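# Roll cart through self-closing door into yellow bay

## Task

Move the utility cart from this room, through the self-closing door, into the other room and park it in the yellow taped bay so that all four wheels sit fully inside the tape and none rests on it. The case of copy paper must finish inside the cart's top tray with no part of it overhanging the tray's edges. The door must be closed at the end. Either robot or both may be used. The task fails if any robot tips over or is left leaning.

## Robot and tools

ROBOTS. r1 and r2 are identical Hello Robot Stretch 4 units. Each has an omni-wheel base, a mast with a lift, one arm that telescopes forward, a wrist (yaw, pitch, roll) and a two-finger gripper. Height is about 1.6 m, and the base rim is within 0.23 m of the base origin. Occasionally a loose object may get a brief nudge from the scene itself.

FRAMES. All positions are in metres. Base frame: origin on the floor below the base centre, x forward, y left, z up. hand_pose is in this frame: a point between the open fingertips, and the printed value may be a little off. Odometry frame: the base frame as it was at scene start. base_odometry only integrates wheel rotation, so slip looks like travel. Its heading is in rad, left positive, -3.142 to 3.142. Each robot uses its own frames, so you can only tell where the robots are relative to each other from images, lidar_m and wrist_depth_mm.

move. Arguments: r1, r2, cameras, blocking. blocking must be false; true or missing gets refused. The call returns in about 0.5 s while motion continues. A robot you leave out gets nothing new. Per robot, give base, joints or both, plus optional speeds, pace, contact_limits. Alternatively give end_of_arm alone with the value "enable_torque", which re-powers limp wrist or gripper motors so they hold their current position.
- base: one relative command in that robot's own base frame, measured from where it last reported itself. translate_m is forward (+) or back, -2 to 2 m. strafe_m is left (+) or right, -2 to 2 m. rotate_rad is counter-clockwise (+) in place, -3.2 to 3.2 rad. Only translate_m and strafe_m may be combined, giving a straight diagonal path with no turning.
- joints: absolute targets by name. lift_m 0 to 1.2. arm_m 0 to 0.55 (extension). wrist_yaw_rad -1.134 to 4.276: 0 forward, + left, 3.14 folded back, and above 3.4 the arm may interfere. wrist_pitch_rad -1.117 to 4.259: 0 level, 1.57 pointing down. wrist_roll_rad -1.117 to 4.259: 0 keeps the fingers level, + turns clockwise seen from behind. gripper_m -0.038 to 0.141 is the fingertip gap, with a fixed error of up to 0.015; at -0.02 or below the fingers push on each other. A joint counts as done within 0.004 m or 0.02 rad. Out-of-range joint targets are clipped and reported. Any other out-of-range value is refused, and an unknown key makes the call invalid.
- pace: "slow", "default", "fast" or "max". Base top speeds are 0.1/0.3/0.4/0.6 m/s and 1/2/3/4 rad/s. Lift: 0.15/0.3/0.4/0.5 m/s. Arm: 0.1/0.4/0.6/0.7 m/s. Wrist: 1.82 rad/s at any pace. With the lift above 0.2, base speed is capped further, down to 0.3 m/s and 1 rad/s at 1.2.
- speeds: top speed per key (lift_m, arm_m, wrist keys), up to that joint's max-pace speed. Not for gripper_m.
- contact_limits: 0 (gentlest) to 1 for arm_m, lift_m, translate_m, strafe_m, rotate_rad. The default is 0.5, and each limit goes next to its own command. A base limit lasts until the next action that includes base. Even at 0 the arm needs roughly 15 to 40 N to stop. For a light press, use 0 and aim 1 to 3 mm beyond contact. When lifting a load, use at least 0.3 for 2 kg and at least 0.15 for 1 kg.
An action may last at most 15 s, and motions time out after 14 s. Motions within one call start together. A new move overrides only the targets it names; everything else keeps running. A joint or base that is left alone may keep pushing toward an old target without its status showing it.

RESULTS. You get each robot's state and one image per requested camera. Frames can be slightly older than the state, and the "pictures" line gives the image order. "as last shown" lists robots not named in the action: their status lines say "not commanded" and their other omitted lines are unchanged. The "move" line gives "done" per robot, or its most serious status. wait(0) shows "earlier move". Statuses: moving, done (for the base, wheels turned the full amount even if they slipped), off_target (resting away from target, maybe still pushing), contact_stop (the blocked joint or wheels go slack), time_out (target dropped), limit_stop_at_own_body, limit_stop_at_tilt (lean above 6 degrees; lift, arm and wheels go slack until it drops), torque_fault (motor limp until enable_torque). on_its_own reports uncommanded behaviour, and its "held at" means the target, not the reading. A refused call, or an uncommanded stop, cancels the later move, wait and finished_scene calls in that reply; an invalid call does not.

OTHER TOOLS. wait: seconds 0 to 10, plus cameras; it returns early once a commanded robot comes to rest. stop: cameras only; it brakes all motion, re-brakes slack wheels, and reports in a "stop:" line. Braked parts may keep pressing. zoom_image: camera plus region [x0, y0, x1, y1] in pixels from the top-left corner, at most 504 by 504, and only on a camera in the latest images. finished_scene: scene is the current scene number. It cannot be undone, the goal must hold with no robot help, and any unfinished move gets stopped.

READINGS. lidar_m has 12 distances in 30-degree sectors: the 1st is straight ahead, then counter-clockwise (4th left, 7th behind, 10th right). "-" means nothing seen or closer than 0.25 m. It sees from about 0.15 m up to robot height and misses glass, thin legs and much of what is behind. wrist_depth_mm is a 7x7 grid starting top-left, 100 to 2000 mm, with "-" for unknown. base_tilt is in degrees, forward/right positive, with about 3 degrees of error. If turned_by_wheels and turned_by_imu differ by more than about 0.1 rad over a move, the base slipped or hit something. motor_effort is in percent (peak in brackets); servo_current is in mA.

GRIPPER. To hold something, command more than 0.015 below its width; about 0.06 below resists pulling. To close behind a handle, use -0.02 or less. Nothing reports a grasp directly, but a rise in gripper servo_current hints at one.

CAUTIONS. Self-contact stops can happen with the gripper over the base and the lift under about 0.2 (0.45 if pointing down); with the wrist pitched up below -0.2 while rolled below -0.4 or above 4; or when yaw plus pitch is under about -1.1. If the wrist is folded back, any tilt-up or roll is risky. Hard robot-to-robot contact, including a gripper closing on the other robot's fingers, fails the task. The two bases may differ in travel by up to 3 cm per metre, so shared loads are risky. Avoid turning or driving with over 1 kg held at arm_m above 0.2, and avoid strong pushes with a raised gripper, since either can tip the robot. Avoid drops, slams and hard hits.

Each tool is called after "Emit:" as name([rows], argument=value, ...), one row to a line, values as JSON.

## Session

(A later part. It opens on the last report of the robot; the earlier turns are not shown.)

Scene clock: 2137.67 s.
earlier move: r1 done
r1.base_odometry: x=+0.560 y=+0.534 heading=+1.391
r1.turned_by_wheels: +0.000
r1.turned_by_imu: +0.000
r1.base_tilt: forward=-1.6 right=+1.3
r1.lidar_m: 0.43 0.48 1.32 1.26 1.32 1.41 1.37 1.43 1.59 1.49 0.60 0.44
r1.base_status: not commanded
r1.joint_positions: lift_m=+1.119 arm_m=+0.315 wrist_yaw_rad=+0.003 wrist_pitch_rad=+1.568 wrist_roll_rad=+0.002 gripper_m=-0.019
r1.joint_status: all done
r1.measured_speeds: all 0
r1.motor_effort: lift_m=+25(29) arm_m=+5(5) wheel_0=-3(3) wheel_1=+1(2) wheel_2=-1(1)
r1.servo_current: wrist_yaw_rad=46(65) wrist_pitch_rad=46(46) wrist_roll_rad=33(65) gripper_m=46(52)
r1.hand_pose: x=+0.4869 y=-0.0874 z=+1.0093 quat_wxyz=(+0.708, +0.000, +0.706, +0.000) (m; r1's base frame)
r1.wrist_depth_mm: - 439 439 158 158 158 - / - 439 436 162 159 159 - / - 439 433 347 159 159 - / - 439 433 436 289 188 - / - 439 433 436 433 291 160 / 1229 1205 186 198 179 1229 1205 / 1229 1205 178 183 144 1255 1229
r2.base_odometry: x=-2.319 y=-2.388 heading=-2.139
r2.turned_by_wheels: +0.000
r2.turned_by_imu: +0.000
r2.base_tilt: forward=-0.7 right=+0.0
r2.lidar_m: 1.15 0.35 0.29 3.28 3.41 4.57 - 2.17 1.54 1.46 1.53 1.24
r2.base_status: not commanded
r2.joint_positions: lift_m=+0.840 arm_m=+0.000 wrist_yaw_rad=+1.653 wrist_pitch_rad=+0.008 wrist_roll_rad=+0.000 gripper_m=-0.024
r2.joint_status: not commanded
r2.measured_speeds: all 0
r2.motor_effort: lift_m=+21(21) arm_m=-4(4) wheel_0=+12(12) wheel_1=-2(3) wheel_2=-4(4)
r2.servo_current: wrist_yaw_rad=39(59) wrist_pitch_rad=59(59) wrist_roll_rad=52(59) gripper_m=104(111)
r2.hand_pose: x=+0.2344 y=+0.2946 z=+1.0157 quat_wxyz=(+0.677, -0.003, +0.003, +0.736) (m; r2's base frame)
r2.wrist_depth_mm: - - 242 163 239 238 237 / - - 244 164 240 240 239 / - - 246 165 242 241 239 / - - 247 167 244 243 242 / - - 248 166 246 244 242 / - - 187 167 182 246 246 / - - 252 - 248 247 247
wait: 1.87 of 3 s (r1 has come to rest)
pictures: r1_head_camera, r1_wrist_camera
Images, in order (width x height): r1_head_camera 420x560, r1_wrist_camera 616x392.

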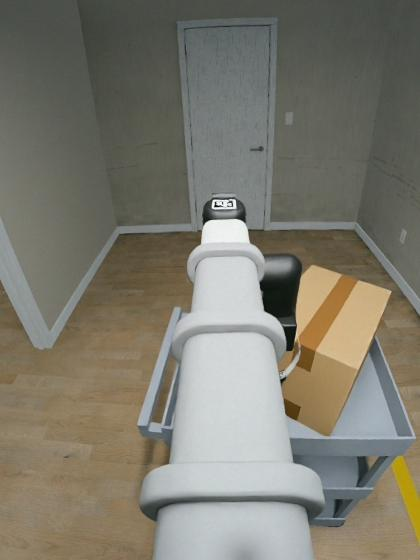

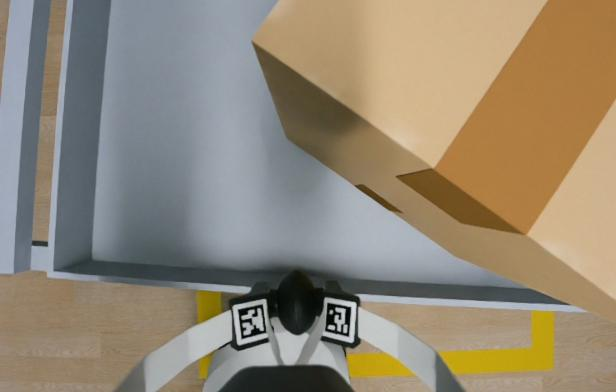

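Emit:
move(blocking=false, r1={"base":{"strafe_m":0.40}}, cameras=[])

Emit:
wait(seconds=4, cameras=[])

Emit:
move(blocking=false, r1={"joints":{"arm_m":0.5},"pace":"slow"}, cameras=[])

Emit:
wait(seconds=4, cameras=["r1_head_camera","r1_wrist_camera"])

Scene clock: 2151.03 s.
move: r1 moving
r1.base_odometry: x=+0.525 y=+0.540 heading=+1.391
r1.turned_by_wheels: +0.000
r1.turned_by_imu: +0.000
r1.base_tilt: forward=-1.6 right=+1.3
r1.lidar_m: 0.43 0.48 1.26 1.22 1.29 1.41 1.34 1.41 1.60 1.54 0.59 0.45
r1.base_status: strafe_m moving
r1.joint_positions: lift_m=+1.119 arm_m=+0.315 wrist_yaw_rad=+0.003 wrist_pitch_rad=+1.568 wrist_roll_rad=+0.002 gripper_m=-0.019
r1.joint_status: not commanded
r1.measured_speeds: translate_m=+0.000 strafe_m=+0.141 rotate_rad=+0.000 lift_m=+0.000 arm_m=+0.000 wrist_yaw_rad=+0.000 wrist_pitch_rad=+0.000 wrist_roll_rad=+0.000
r1.motor_effort: lift_m=+25(25) arm_m=+5(5) wheel_0=-13(13) wheel_1=+10(10) wheel_2=-1(1)
r1.servo_current: wrist_yaw_rad=39(59) wrist_pitch_rad=46(46) wrist_roll_rad=39(59) gripper_m=52(59)
r1.hand_pose: x=+0.4869 y=-0.0874 z=+1.0093 quat_wxyz=(+0.708, +0.000, +0.706, +0.000) (m; r1's base frame)
r1.wrist_depth_mm: - 433 436 433 159 159 - / - 436 436 436 159 159 158 / 1229 433 439 436 232 159 - / - 436 433 433 436 220 - / 1229 436 433 439 436 430 239 / 1205 1205 188 198 180 1229 1229 / 1229 1229 179 183 145 1229 1229
r2: as last shown
r2.lidar_m: 1.15 0.36 0.30 3.26 3.39 4.59 - 2.14 1.54 1.47 1.51 1.23
r2.motor_effort: lift_m=+21(21) arm_m=-4(4) wheel_0=+11(12) wheel_1=-3(3) wheel_2=-3(4)
r2.servo_current: wrist_yaw_rad=39(52) wrist_pitch_rad=52(52) wrist_roll_rad=46(52) gripper_m=104(111)
r2.wrist_depth_mm: - - 242 163 240 238 237 / - - 243 164 242 239 238 / - - 245 164 243 241 241 / - - 246 168 244 242 242 / - - 249 166 246 245 243 / - - 186 167 182 246 246 / - - 252 - 249 247 246
pictures: none
No camera images: "cameras" was empty.

Scene clock: 2153.20 s.
earlier move: r1 done
r1.base_odometry: x=+0.167 y=+0.605 heading=+1.391
r1.turned_by_wheels: +0.000
r1.turned_by_imu: +0.002
r1.base_tilt: forward=-1.6 right=+1.3
r1.lidar_m: 0.88 1.71 0.89 0.85 0.89 1.30 1.35 1.41 2.01 1.91 0.65 0.50
r1.base_status: done
r1.joint_positions: lift_m=+1.120 arm_m=+0.315 wrist_yaw_rad=+0.003 wrist_pitch_rad=+1.568 wrist_roll_rad=+0.002 gripper_m=-0.019
r1.joint_status: not commanded
r1.measured_speeds: all 0
r1.motor_effort: lift_m=+24(25) arm_m=+5(5) wheel_0=-2(13) wheel_1=+0(10) wheel_2=+0(2)
r1.servo_current: wrist_yaw_rad=59(72) wrist_pitch_rad=46(52) wrist_roll_rad=59(59) gripper_m=52(59)
r1.hand_pose: x=+0.4868 y=-0.0874 z=+1.0094 quat_wxyz=(+0.708, +0.000, +0.706, +0.000) (m; r1's base frame)
r1.wrist_depth_mm: 1229 1205 1229 1205 1229 433 439 / 1229 1205 1229 1255 1025 436 436 / 1229 1229 1160 1182 699 436 436 / 1205 1229 1205 1229 459 436 436 / 1205 1229 1229 1229 1229 436 436 / 1255 1229 1205 198 1205 1205 1182 / 1205 1229 179 183 144 1229 1229
r2.base_odometry: x=-2.319 y=-2.388 heading=-2.139
r2.turned_by_wheels: +0.000
r2.turned_by_imu: +0.000
r2.base_tilt: forward=-0.7 right=+0.1
r2.lidar_m: 1.17 0.31 0.30 3.27 3.39 4.55 - 2.13 1.53 1.46 1.51 1.23
r2.base_status: not commanded
r2.joint_positions: lift_m=+0.840 arm_m=+0.000 wrist_yaw_rad=+1.653 wrist_pitch_rad=+0.008 wrist_roll_rad=+0.000 gripper_m=-0.024
r2.joint_status: not commanded
r2.measured_speeds: all 0
r2.motor_effort: lift_m=+21(21) arm_m=-4(4) wheel_0=+12(12) wheel_1=-3(3) wheel_2=-4(4)
r2.servo_current: wrist_yaw_rad=39(59) wrist_pitch_rad=46(52) wrist_roll_rad=46(59) gripper_m=91(111)
r2.hand_pose: x=+0.2344 y=+0.2946 z=+1.0157 quat_wxyz=(+0.677, -0.003, +0.003, +0.736) (m; r2's base frame)
r2.wrist_depth_mm: - - 242 163 240 238 237 / - - 243 164 242 240 238 / - - 245 164 242 240 240 / - - 248 168 244 243 241 / - - 249 166 246 245 243 / - - 187 167 182 245 245 / - - 252 - 249 247 246
wait: 2.17 of 4 s (r1 has come to rest)
pictures: none
No camera images: "cameras" was empty.

Scene clock: 2153.70 s.
move: r1 moving
r1.base_odometry: x=+0.167 y=+0.605 heading=+1.391
r1.turned_by_wheels: +0.000
r1.turned_by_imu: +0.000
r1.base_tilt: forward=-1.6 right=+1.3
r1.lidar_m: 3.29 1.74 0.91 0.86 0.92 1.30 1.34 1.42 1.99 1.90 0.64 0.50
r1.base_status: not commanded
r1.joint_positions: lift_m=+1.120 arm_m=+0.328 wrist_yaw_rad=+0.003 wrist_pitch_rad=+1.568 wrist_roll_rad=+0.002 gripper_m=-0.019
r1.joint_status: arm_m moving
r1.measured_speeds: translate_m=+0.000 strafe_m=+0.000 rotate_rad=+0.000 lift_m=+0.000 arm_m=+0.049 wrist_yaw_rad=+0.000 wrist_pitch_rad=+0.000 wrist_roll_rad=+0.000
r1.motor_effort: lift_m=+24(24) arm_m=+6(8) wheel_0=-1(2) wheel_1=+0(1) wheel_2=+0(0)
r1.servo_current: wrist_yaw_rad=59(65) wrist_pitch_rad=39(46) wrist_roll_rad=52(59) gripper_m=46(59)
r1.hand_pose: x=+0.4995 y=-0.0874 z=+1.0094 quat_wxyz=(+0.708, +0.000, +0.706, +0.000) (m; r1's base frame)
r1.wrist_depth_mm: 1205 1229 1229 1229 1229 436 433 / 1229 1229 1229 1229 1025 439 436 / 1229 1229 1255 1229 699 436 436 / 1229 1255 1229 1229 691 436 436 / 1229 1229 1255 1255 1229 436 436 / 1229 1229 1229 199 1229 1229 1205 / 1229 1205 178 184 144 1229 1229
r2: as last shown
r2.lidar_m: 1.13 0.34 0.33 3.27 3.38 4.59 - 2.15 1.52 1.46 1.53 1.23
r2.motor_effort: lift_m=+21(21) arm_m=-4(4) wheel_0=+12(12) wheel_1=-3(3) wheel_2=-3(4)
r2.servo_current: wrist_yaw_rad=46(59) wrist_pitch_rad=52(52) wrist_roll_rad=46(59) gripper_m=98(104)
r2.wrist_depth_mm: - - 243 163 240 237 237 / - - 244 164 241 240 238 / - - 245 165 242 241 240 / - - 247 167 244 242 242 / - - 249 166 246 245 244 / - - 186 167 182 247 244 / - - 251 - 249 247 246
pictures: none
No camera images: "cameras" was empty.

Scene clock: 2156.33 s.
earlier move: r1 done
r1.base_odometry: x=+0.167 y=+0.605 heading=+1.391
r1.turned_by_wheels: +0.000
r1.turned_by_imu: +0.000
r1.base_tilt: forward=-1.5 right=+1.3
r1.lidar_m: 0.78 1.72 0.90 0.87 0.91 1.26 1.35 1.42 1.99 1.92 0.64 0.49
r1.base_status: not commanded
r1.joint_positions: lift_m=+1.120 arm_m=+0.500 wrist_yaw_rad=+0.003 wrist_pitch_rad=+1.568 wrist_roll_rad=+0.002 gripper_m=-0.019
r1.joint_status: all done
r1.measured_speeds: all 0
r1.motor_effort: lift_m=+24(24) arm_m=+5(9) wheel_0=-1(2) wheel_1=+0(1) wheel_2=+0(0)
r1.servo_current: wrist_yaw_rad=33(65) wrist_pitch_rad=46(52) wrist_roll_rad=46(72) gripper_m=46(59)
r1.hand_pose: x=+0.6718 y=-0.0874 z=+1.0094 quat_wxyz=(+0.708, +0.000, +0.706, +0.000) (m; r1's base frame)
r1.wrist_depth_mm: 1205 1229 1229 1229 1229 402 433 / 1229 1229 1205 1205 1229 436 436 / 1229 1229 1229 1229 1229 439 439 / 1229 1229 1229 1229 759 436 436 / 1229 1229 1205 1205 683 433 436 / 1205 1255 1229 198 181 436 436 / 1229 1205 179 183 154 436 436
r2.base_odometry: x=-2.319 y=-2.388 heading=-2.139
r2.turned_by_wheels: +0.000
r2.turned_by_imu: +0.000
r2.base_tilt: forward=-0.7 right=+0.0
r2.lidar_m: 1.16 0.32 0.31 3.28 3.39 4.57 - 2.15 1.55 1.46 1.52 1.21
r2.base_status: not commanded
r2.joint_positions: lift_m=+0.840 arm_m=+0.000 wrist_yaw_rad=+1.653 wrist_pitch_rad=+0.008 wrist_roll_rad=+0.000 gripper_m=-0.024
r2.joint_status: not commanded
r2.measured_speeds: all 0
r2.motor_effort: lift_m=+21(21) arm_m=-4(4) wheel_0=+12(12) wheel_1=-3(3) wheel_2=-4(4)
r2.servo_current: wrist_yaw_rad=52(59) wrist_pitch_rad=46(59) wrist_roll_rad=46(59) gripper_m=98(111)
r2.hand_pose: x=+0.2344 y=+0.2946 z=+1.0157 quat_wxyz=(+0.677, -0.003, +0.003, +0.736) (m; r2's base frame)
r2.wrist_depth_mm: - - 242 163 240 239 237 / - - 243 164 241 240 238 / - - 246 165 243 241 239 / - - 247 168 243 243 242 / - - 249 166 246 245 243 / - - 187 167 182 246 245 / - - 252 - 249 247 247
wait: 2.63 of 4 s (r1 has come to rest)
pictures: r1_head_camera, r1_wrist_camera
Images, in order (width x height): r1_head_camera 420x560, r1_wrist_camera 616x392.

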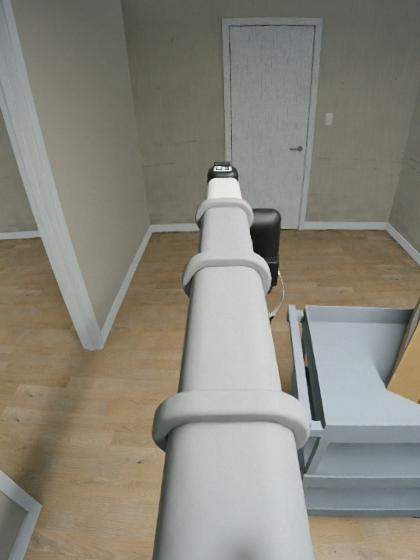

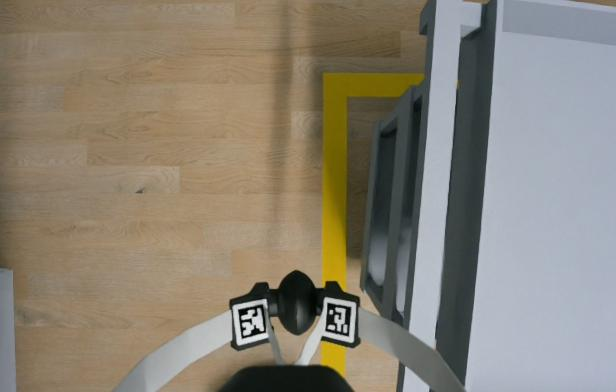

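Emit:
move(blocking=false, r1={"joints":{"lift_m":0.923},"pace":"slow"}, cameras=[])

Emit:
wait(seconds=3, cameras=[])

Emit:
move(blocking=false, r1={"base":{"strafe_m":-0.2},"pace":"slow"}, cameras=[])

Emit:
wait(seconds=4, cameras=["r1_head_camera","r1_wrist_camera"])

Scene clock: 2165.97 s.
move: r1 moving
r1.base_odometry: x=+0.167 y=+0.605 heading=+1.391
r1.turned_by_wheels: +0.000
r1.turned_by_imu: +0.000
r1.base_tilt: forward=-1.6 right=+1.3
r1.lidar_m: 0.77 1.75 0.89 0.86 0.91 1.26 1.35 1.43 1.99 1.90 0.65 0.51
r1.base_status: not commanded
r1.joint_positions: lift_m=+1.095 arm_m=+0.500 wrist_yaw_rad=+0.003 wrist_pitch_rad=+1.568 wrist_roll_rad=+0.002 gripper_m=-0.019
r1.joint_status: lift_m moving
r1.measured_speeds: translate_m=+0.000 strafe_m=+0.000 rotate_rad=+0.000 lift_m=-0.097 arm_m=+0.000 wrist_yaw_rad=+0.000 wrist_pitch_rad=+0.000 wrist_roll_rad=+0.000
r1.motor_effort: lift_m=+10(23) arm_m=+5(5) wheel_0=-1(2) wheel_1=+0(1) wheel_2=+0(0)
r1.servo_current: wrist_yaw_rad=59(65) wrist_pitch_rad=39(46) wrist_roll_rad=59(59) gripper_m=52(59)
r1.hand_pose: x=+0.6718 y=-0.0874 z=+0.9851 quat_wxyz=(+0.708, +0.000, +0.706, +0.000) (m; r1's base frame)
r1.wrist_depth_mm: 1229 1205 1205 1182 1205 394 418 / 1182 1182 1205 1182 1229 415 415 / 1205 1205 1205 1229 1229 415 415 / 1205 1205 1229 1205 1008 415 415 / 1205 1182 1205 1229 741 418 413 / 1205 1182 1205 198 343 415 415 / 1182 1205 179 179 154 415 415
r2: as last shown
r2.lidar_m: 1.15 0.33 0.31 3.27 3.40 4.60 - 2.12 1.54 1.46 1.53 1.21
r2.motor_effort: lift_m=+21(21) arm_m=-4(4) wheel_0=+12(12) wheel_1=-2(3) wheel_2=-4(4)
r2.servo_current: wrist_yaw_rad=46(65) wrist_pitch_rad=52(52) wrist_roll_rad=39(52) gripper_m=98(104)
r2.wrist_depth_mm: - - 243 163 240 238 237 / - - 244 164 240 239 238 / - - 245 164 244 241 240 / - - 247 167 244 243 242 / - - 248 166 246 245 243 / - - 186 167 182 246 246 / - - 252 - 248 246 246
pictures: none
No camera images: "cameras" was empty.

Scene clock: 2167.80 s.
earlier move: r1 done
r1.base_odometry: x=+0.167 y=+0.605 heading=+1.391
r1.turned_by_wheels: +0.000
r1.turned_by_imu: +0.000
r1.base_tilt: forward=-1.6 right=+1.3
r1.lidar_m: 0.77 1.74 0.91 0.87 0.91 1.28 1.35 1.40 2.00 1.89 0.62 0.50
r1.base_status: not commanded
r1.joint_positions: lift_m=+0.924 arm_m=+0.500 wrist_yaw_rad=+0.003 wrist_pitch_rad=+1.568 wrist_roll_rad=+0.002 gripper_m=-0.019
r1.joint_status: all done
r1.measured_speeds: all 0
r1.motor_effort: lift_m=+12(23) arm_m=+5(5) wheel_0=-1(2) wheel_1=+1(1) wheel_2=+0(0)
r1.servo_current: wrist_yaw_rad=46(65) wrist_pitch_rad=46(52) wrist_roll_rad=52(65) gripper_m=46(59)
r1.hand_pose: x=+0.6718 y=-0.0874 z=+0.8134 quat_wxyz=(+0.708, +0.000, +0.706, +0.000) (m; r1's base frame)
r1.wrist_depth_mm: 1025 1025 1025 1025 1025 480 - / 1025 1042 1025 1025 1042 - - / 1025 1025 1025 1042 1042 - - / 1025 1025 1025 1025 891 - - / 1042 1025 1008 1025 831 - - / 1025 1042 1025 198 496 - - / 1042 1042 179 179 162 - -
r2.base_odometry: x=-2.319 y=-2.388 heading=-2.139
r2.turned_by_wheels: +0.000
r2.turned_by_imu: +0.000
r2.base_tilt: forward=-0.7 right=+0.0
r2.lidar_m: 1.15 0.35 0.32 3.29 3.42 4.57 - 2.12 1.54 1.47 1.53 1.21
r2.base_status: not commanded
r2.joint_positions: lift_m=+0.840 arm_m=+0.000 wrist_yaw_rad=+1.653 wrist_pitch_rad=+0.008 wrist_roll_rad=+0.000 gripper_m=-0.024
r2.joint_status: not commanded
r2.measured_speeds: all 0
r2.motor_effort: lift_m=+21(21) arm_m=-4(4) wheel_0=+12(12) wheel_1=-3(3) wheel_2=-4(4)
r2.servo_current: wrist_yaw_rad=46(65) wrist_pitch_rad=46(52) wrist_roll_rad=46(59) gripper_m=104(111)
r2.hand_pose: x=+0.2344 y=+0.2946 z=+1.0157 quat_wxyz=(+0.677, -0.003, +0.003, +0.736) (m; r2's base frame)
r2.wrist_depth_mm: - - 241 163 240 239 238 / - - 243 164 241 240 238 / - - 244 165 244 241 240 / - - 247 168 244 243 243 / - - 248 166 245 245 244 / - - 187 167 182 246 245 / - - 251 - 249 247 247
wait: 1.83 of 3 s (r1 has come to rest)
pictures: none
No camera images: "cameras" was empty.

Scene clock: 2168.30 s.
move: r1 moving
r1.base_odometry: x=+0.181 y=+0.603 heading=+1.391
r1.turned_by_wheels: +0.000
r1.turned_by_imu: +0.000
r1.base_tilt: forward=-1.6 right=+1.2
r1.lidar_m: 0.73 1.75 0.92 0.88 0.92 1.28 1.35 1.43 2.00 1.89 0.62 0.48
r1.base_status: strafe_m moving
r1.joint_positions: lift_m=+0.924 arm_m=+0.500 wrist_yaw_rad=+0.003 wrist_pitch_rad=+1.568 wrist_roll_rad=+0.002 gripper_m=-0.019
r1.joint_status: not commanded
r1.measured_speeds: translate_m=+0.000 strafe_m=-0.056 rotate_rad=+0.000 lift_m=+0.000 arm_m=+0.000 wrist_yaw_rad=+0.000 wrist_pitch_rad=+0.000 wrist_roll_rad=+0.000
r1.motor_effort: lift_m=+12(13) arm_m=+5(5) wheel_0=+6(9) wheel_1=-6(6) wheel_2=+0(1)
r1.servo_current: wrist_yaw_rad=52(65) wrist_pitch_rad=39(52) wrist_roll_rad=52(59) gripper_m=52(59)
r1.hand_pose: x=+0.6718 y=-0.0874 z=+0.8134 quat_wxyz=(+0.708, +0.000, +0.706, +0.000) (m; r1's base frame)
r1.wrist_depth_mm: 1025 1042 1025 1025 1008 436 - / 1042 1042 1042 1025 1042 - - / 1025 1042 1025 1025 866 - - / 1008 1025 1042 1025 809 - - / 1025 1025 1025 1025 891 - - / 1025 1025 1042 198 492 - - / 1025 1025 179 165 162 - -
r2: as last shown
r2.base_tilt: forward=-0.6 right=+0.0
r2.lidar_m: 1.16 0.35 0.31 3.27 3.39 4.60 - 2.15 1.53 1.47 1.50 1.23
r2.motor_effort: lift_m=+21(21) arm_m=-4(4) wheel_0=+11(12) wheel_1=-2(3) wheel_2=-4(4)
r2.servo_current: wrist_yaw_rad=39(52) wrist_pitch_rad=46(59) wrist_roll_rad=52(52) gripper_m=98(111)
r2.wrist_depth_mm: - - 243 163 239 239 237 / - - 244 164 241 239 239 / - - 245 165 242 241 241 / - - 247 167 245 243 242 / - - 248 166 247 244 244 / - - 186 167 182 246 245 / - - 251 - 248 247 246
pictures: none
No camera images: "cameras" was empty.

Scene clock: 2170.93 s.
earlier move: r1 done
r1.base_odometry: x=+0.364 y=+0.570 heading=+1.392
r1.turned_by_wheels: +0.000
r1.turned_by_imu: +0.000
r1.base_tilt: forward=-1.6 right=+1.2
r1.lidar_m: 0.44 1.84 1.10 1.05 1.13 1.41 1.36 1.43 1.79 1.69 0.59 0.46
r1.base_status: done
r1.joint_positions: lift_m=+0.924 arm_m=+0.500 wrist_yaw_rad=+0.002 wrist_pitch_rad=+1.570 wrist_roll_rad=+0.002 gripper_m=-0.019
r1.joint_status: not commanded
r1.measured_speeds: all 0
r1.motor_effort: lift_m=+12(13) arm_m=+5(5) wheel_0=+4(19) wheel_1=-1(8) wheel_2=+2(8)
r1.servo_current: wrist_yaw_rad=52(72) wrist_pitch_rad=39(52) wrist_roll_rad=52(72) gripper_m=52(59)
r1.hand_pose: x=+0.6713 y=-0.0874 z=+0.8134 quat_wxyz=(+0.707, +0.000, +0.707, +0.000) (m; r1's base frame)
r1.wrist_depth_mm: 1025 1008 1008 1042 172 206 238 / 1008 1042 1025 1025 - 206 239 / 1025 1025 1025 1042 - 208 239 / 1025 1042 1042 1025 - 206 241 / 1025 1008 1042 1025 - 207 240 / 1042 1008 1025 192 171 206 240 / 1025 1042 178 180 143 171 241
r2.base_odometry: x=-2.319 y=-2.388 heading=-2.139
r2.turned_by_wheels: +0.000
r2.turned_by_imu: +0.000
r2.base_tilt: forward=-0.7 right=+0.0
r2.lidar_m: 1.15 0.39 0.31 3.27 3.41 4.61 - 2.16 1.57 1.45 1.52 1.23
r2.base_status: not commanded
r2.joint_positions: lift_m=+0.840 arm_m=+0.000 wrist_yaw_rad=+1.653 wrist_pitch_rad=+0.008 wrist_roll_rad=+0.000 gripper_m=-0.024
r2.joint_status: not commanded
r2.measured_speeds: all 0
r2.motor_effort: lift_m=+21(21) arm_m=-4(4) wheel_0=+12(12) wheel_1=-3(3) wheel_2=-4(4)
r2.servo_current: wrist_yaw_rad=46(59) wrist_pitch_rad=52(59) wrist_roll_rad=52(59) gripper_m=104(117)
r2.hand_pose: x=+0.2344 y=+0.2946 z=+1.0157 quat_wxyz=(+0.677, -0.003, +0.003, +0.736) (m; r2's base frame)
r2.wrist_depth_mm: - - 242 163 240 238 237 / - - 244 164 242 239 239 / - - 245 165 244 241 240 / - - 247 167 244 243 243 / - - 248 166 246 245 244 / - - 186 167 182 247 245 / - - 252 - 249 247 247
wait: 2.63 of 4 s (r1 has come to rest)
pictures: r1_head_camera, r1_wrist_camera
Images, in order (width x height): r1_head_camera 420x560, r1_wrist_camera 616x392.

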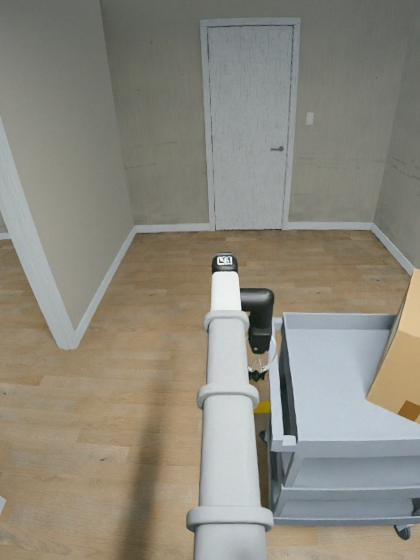

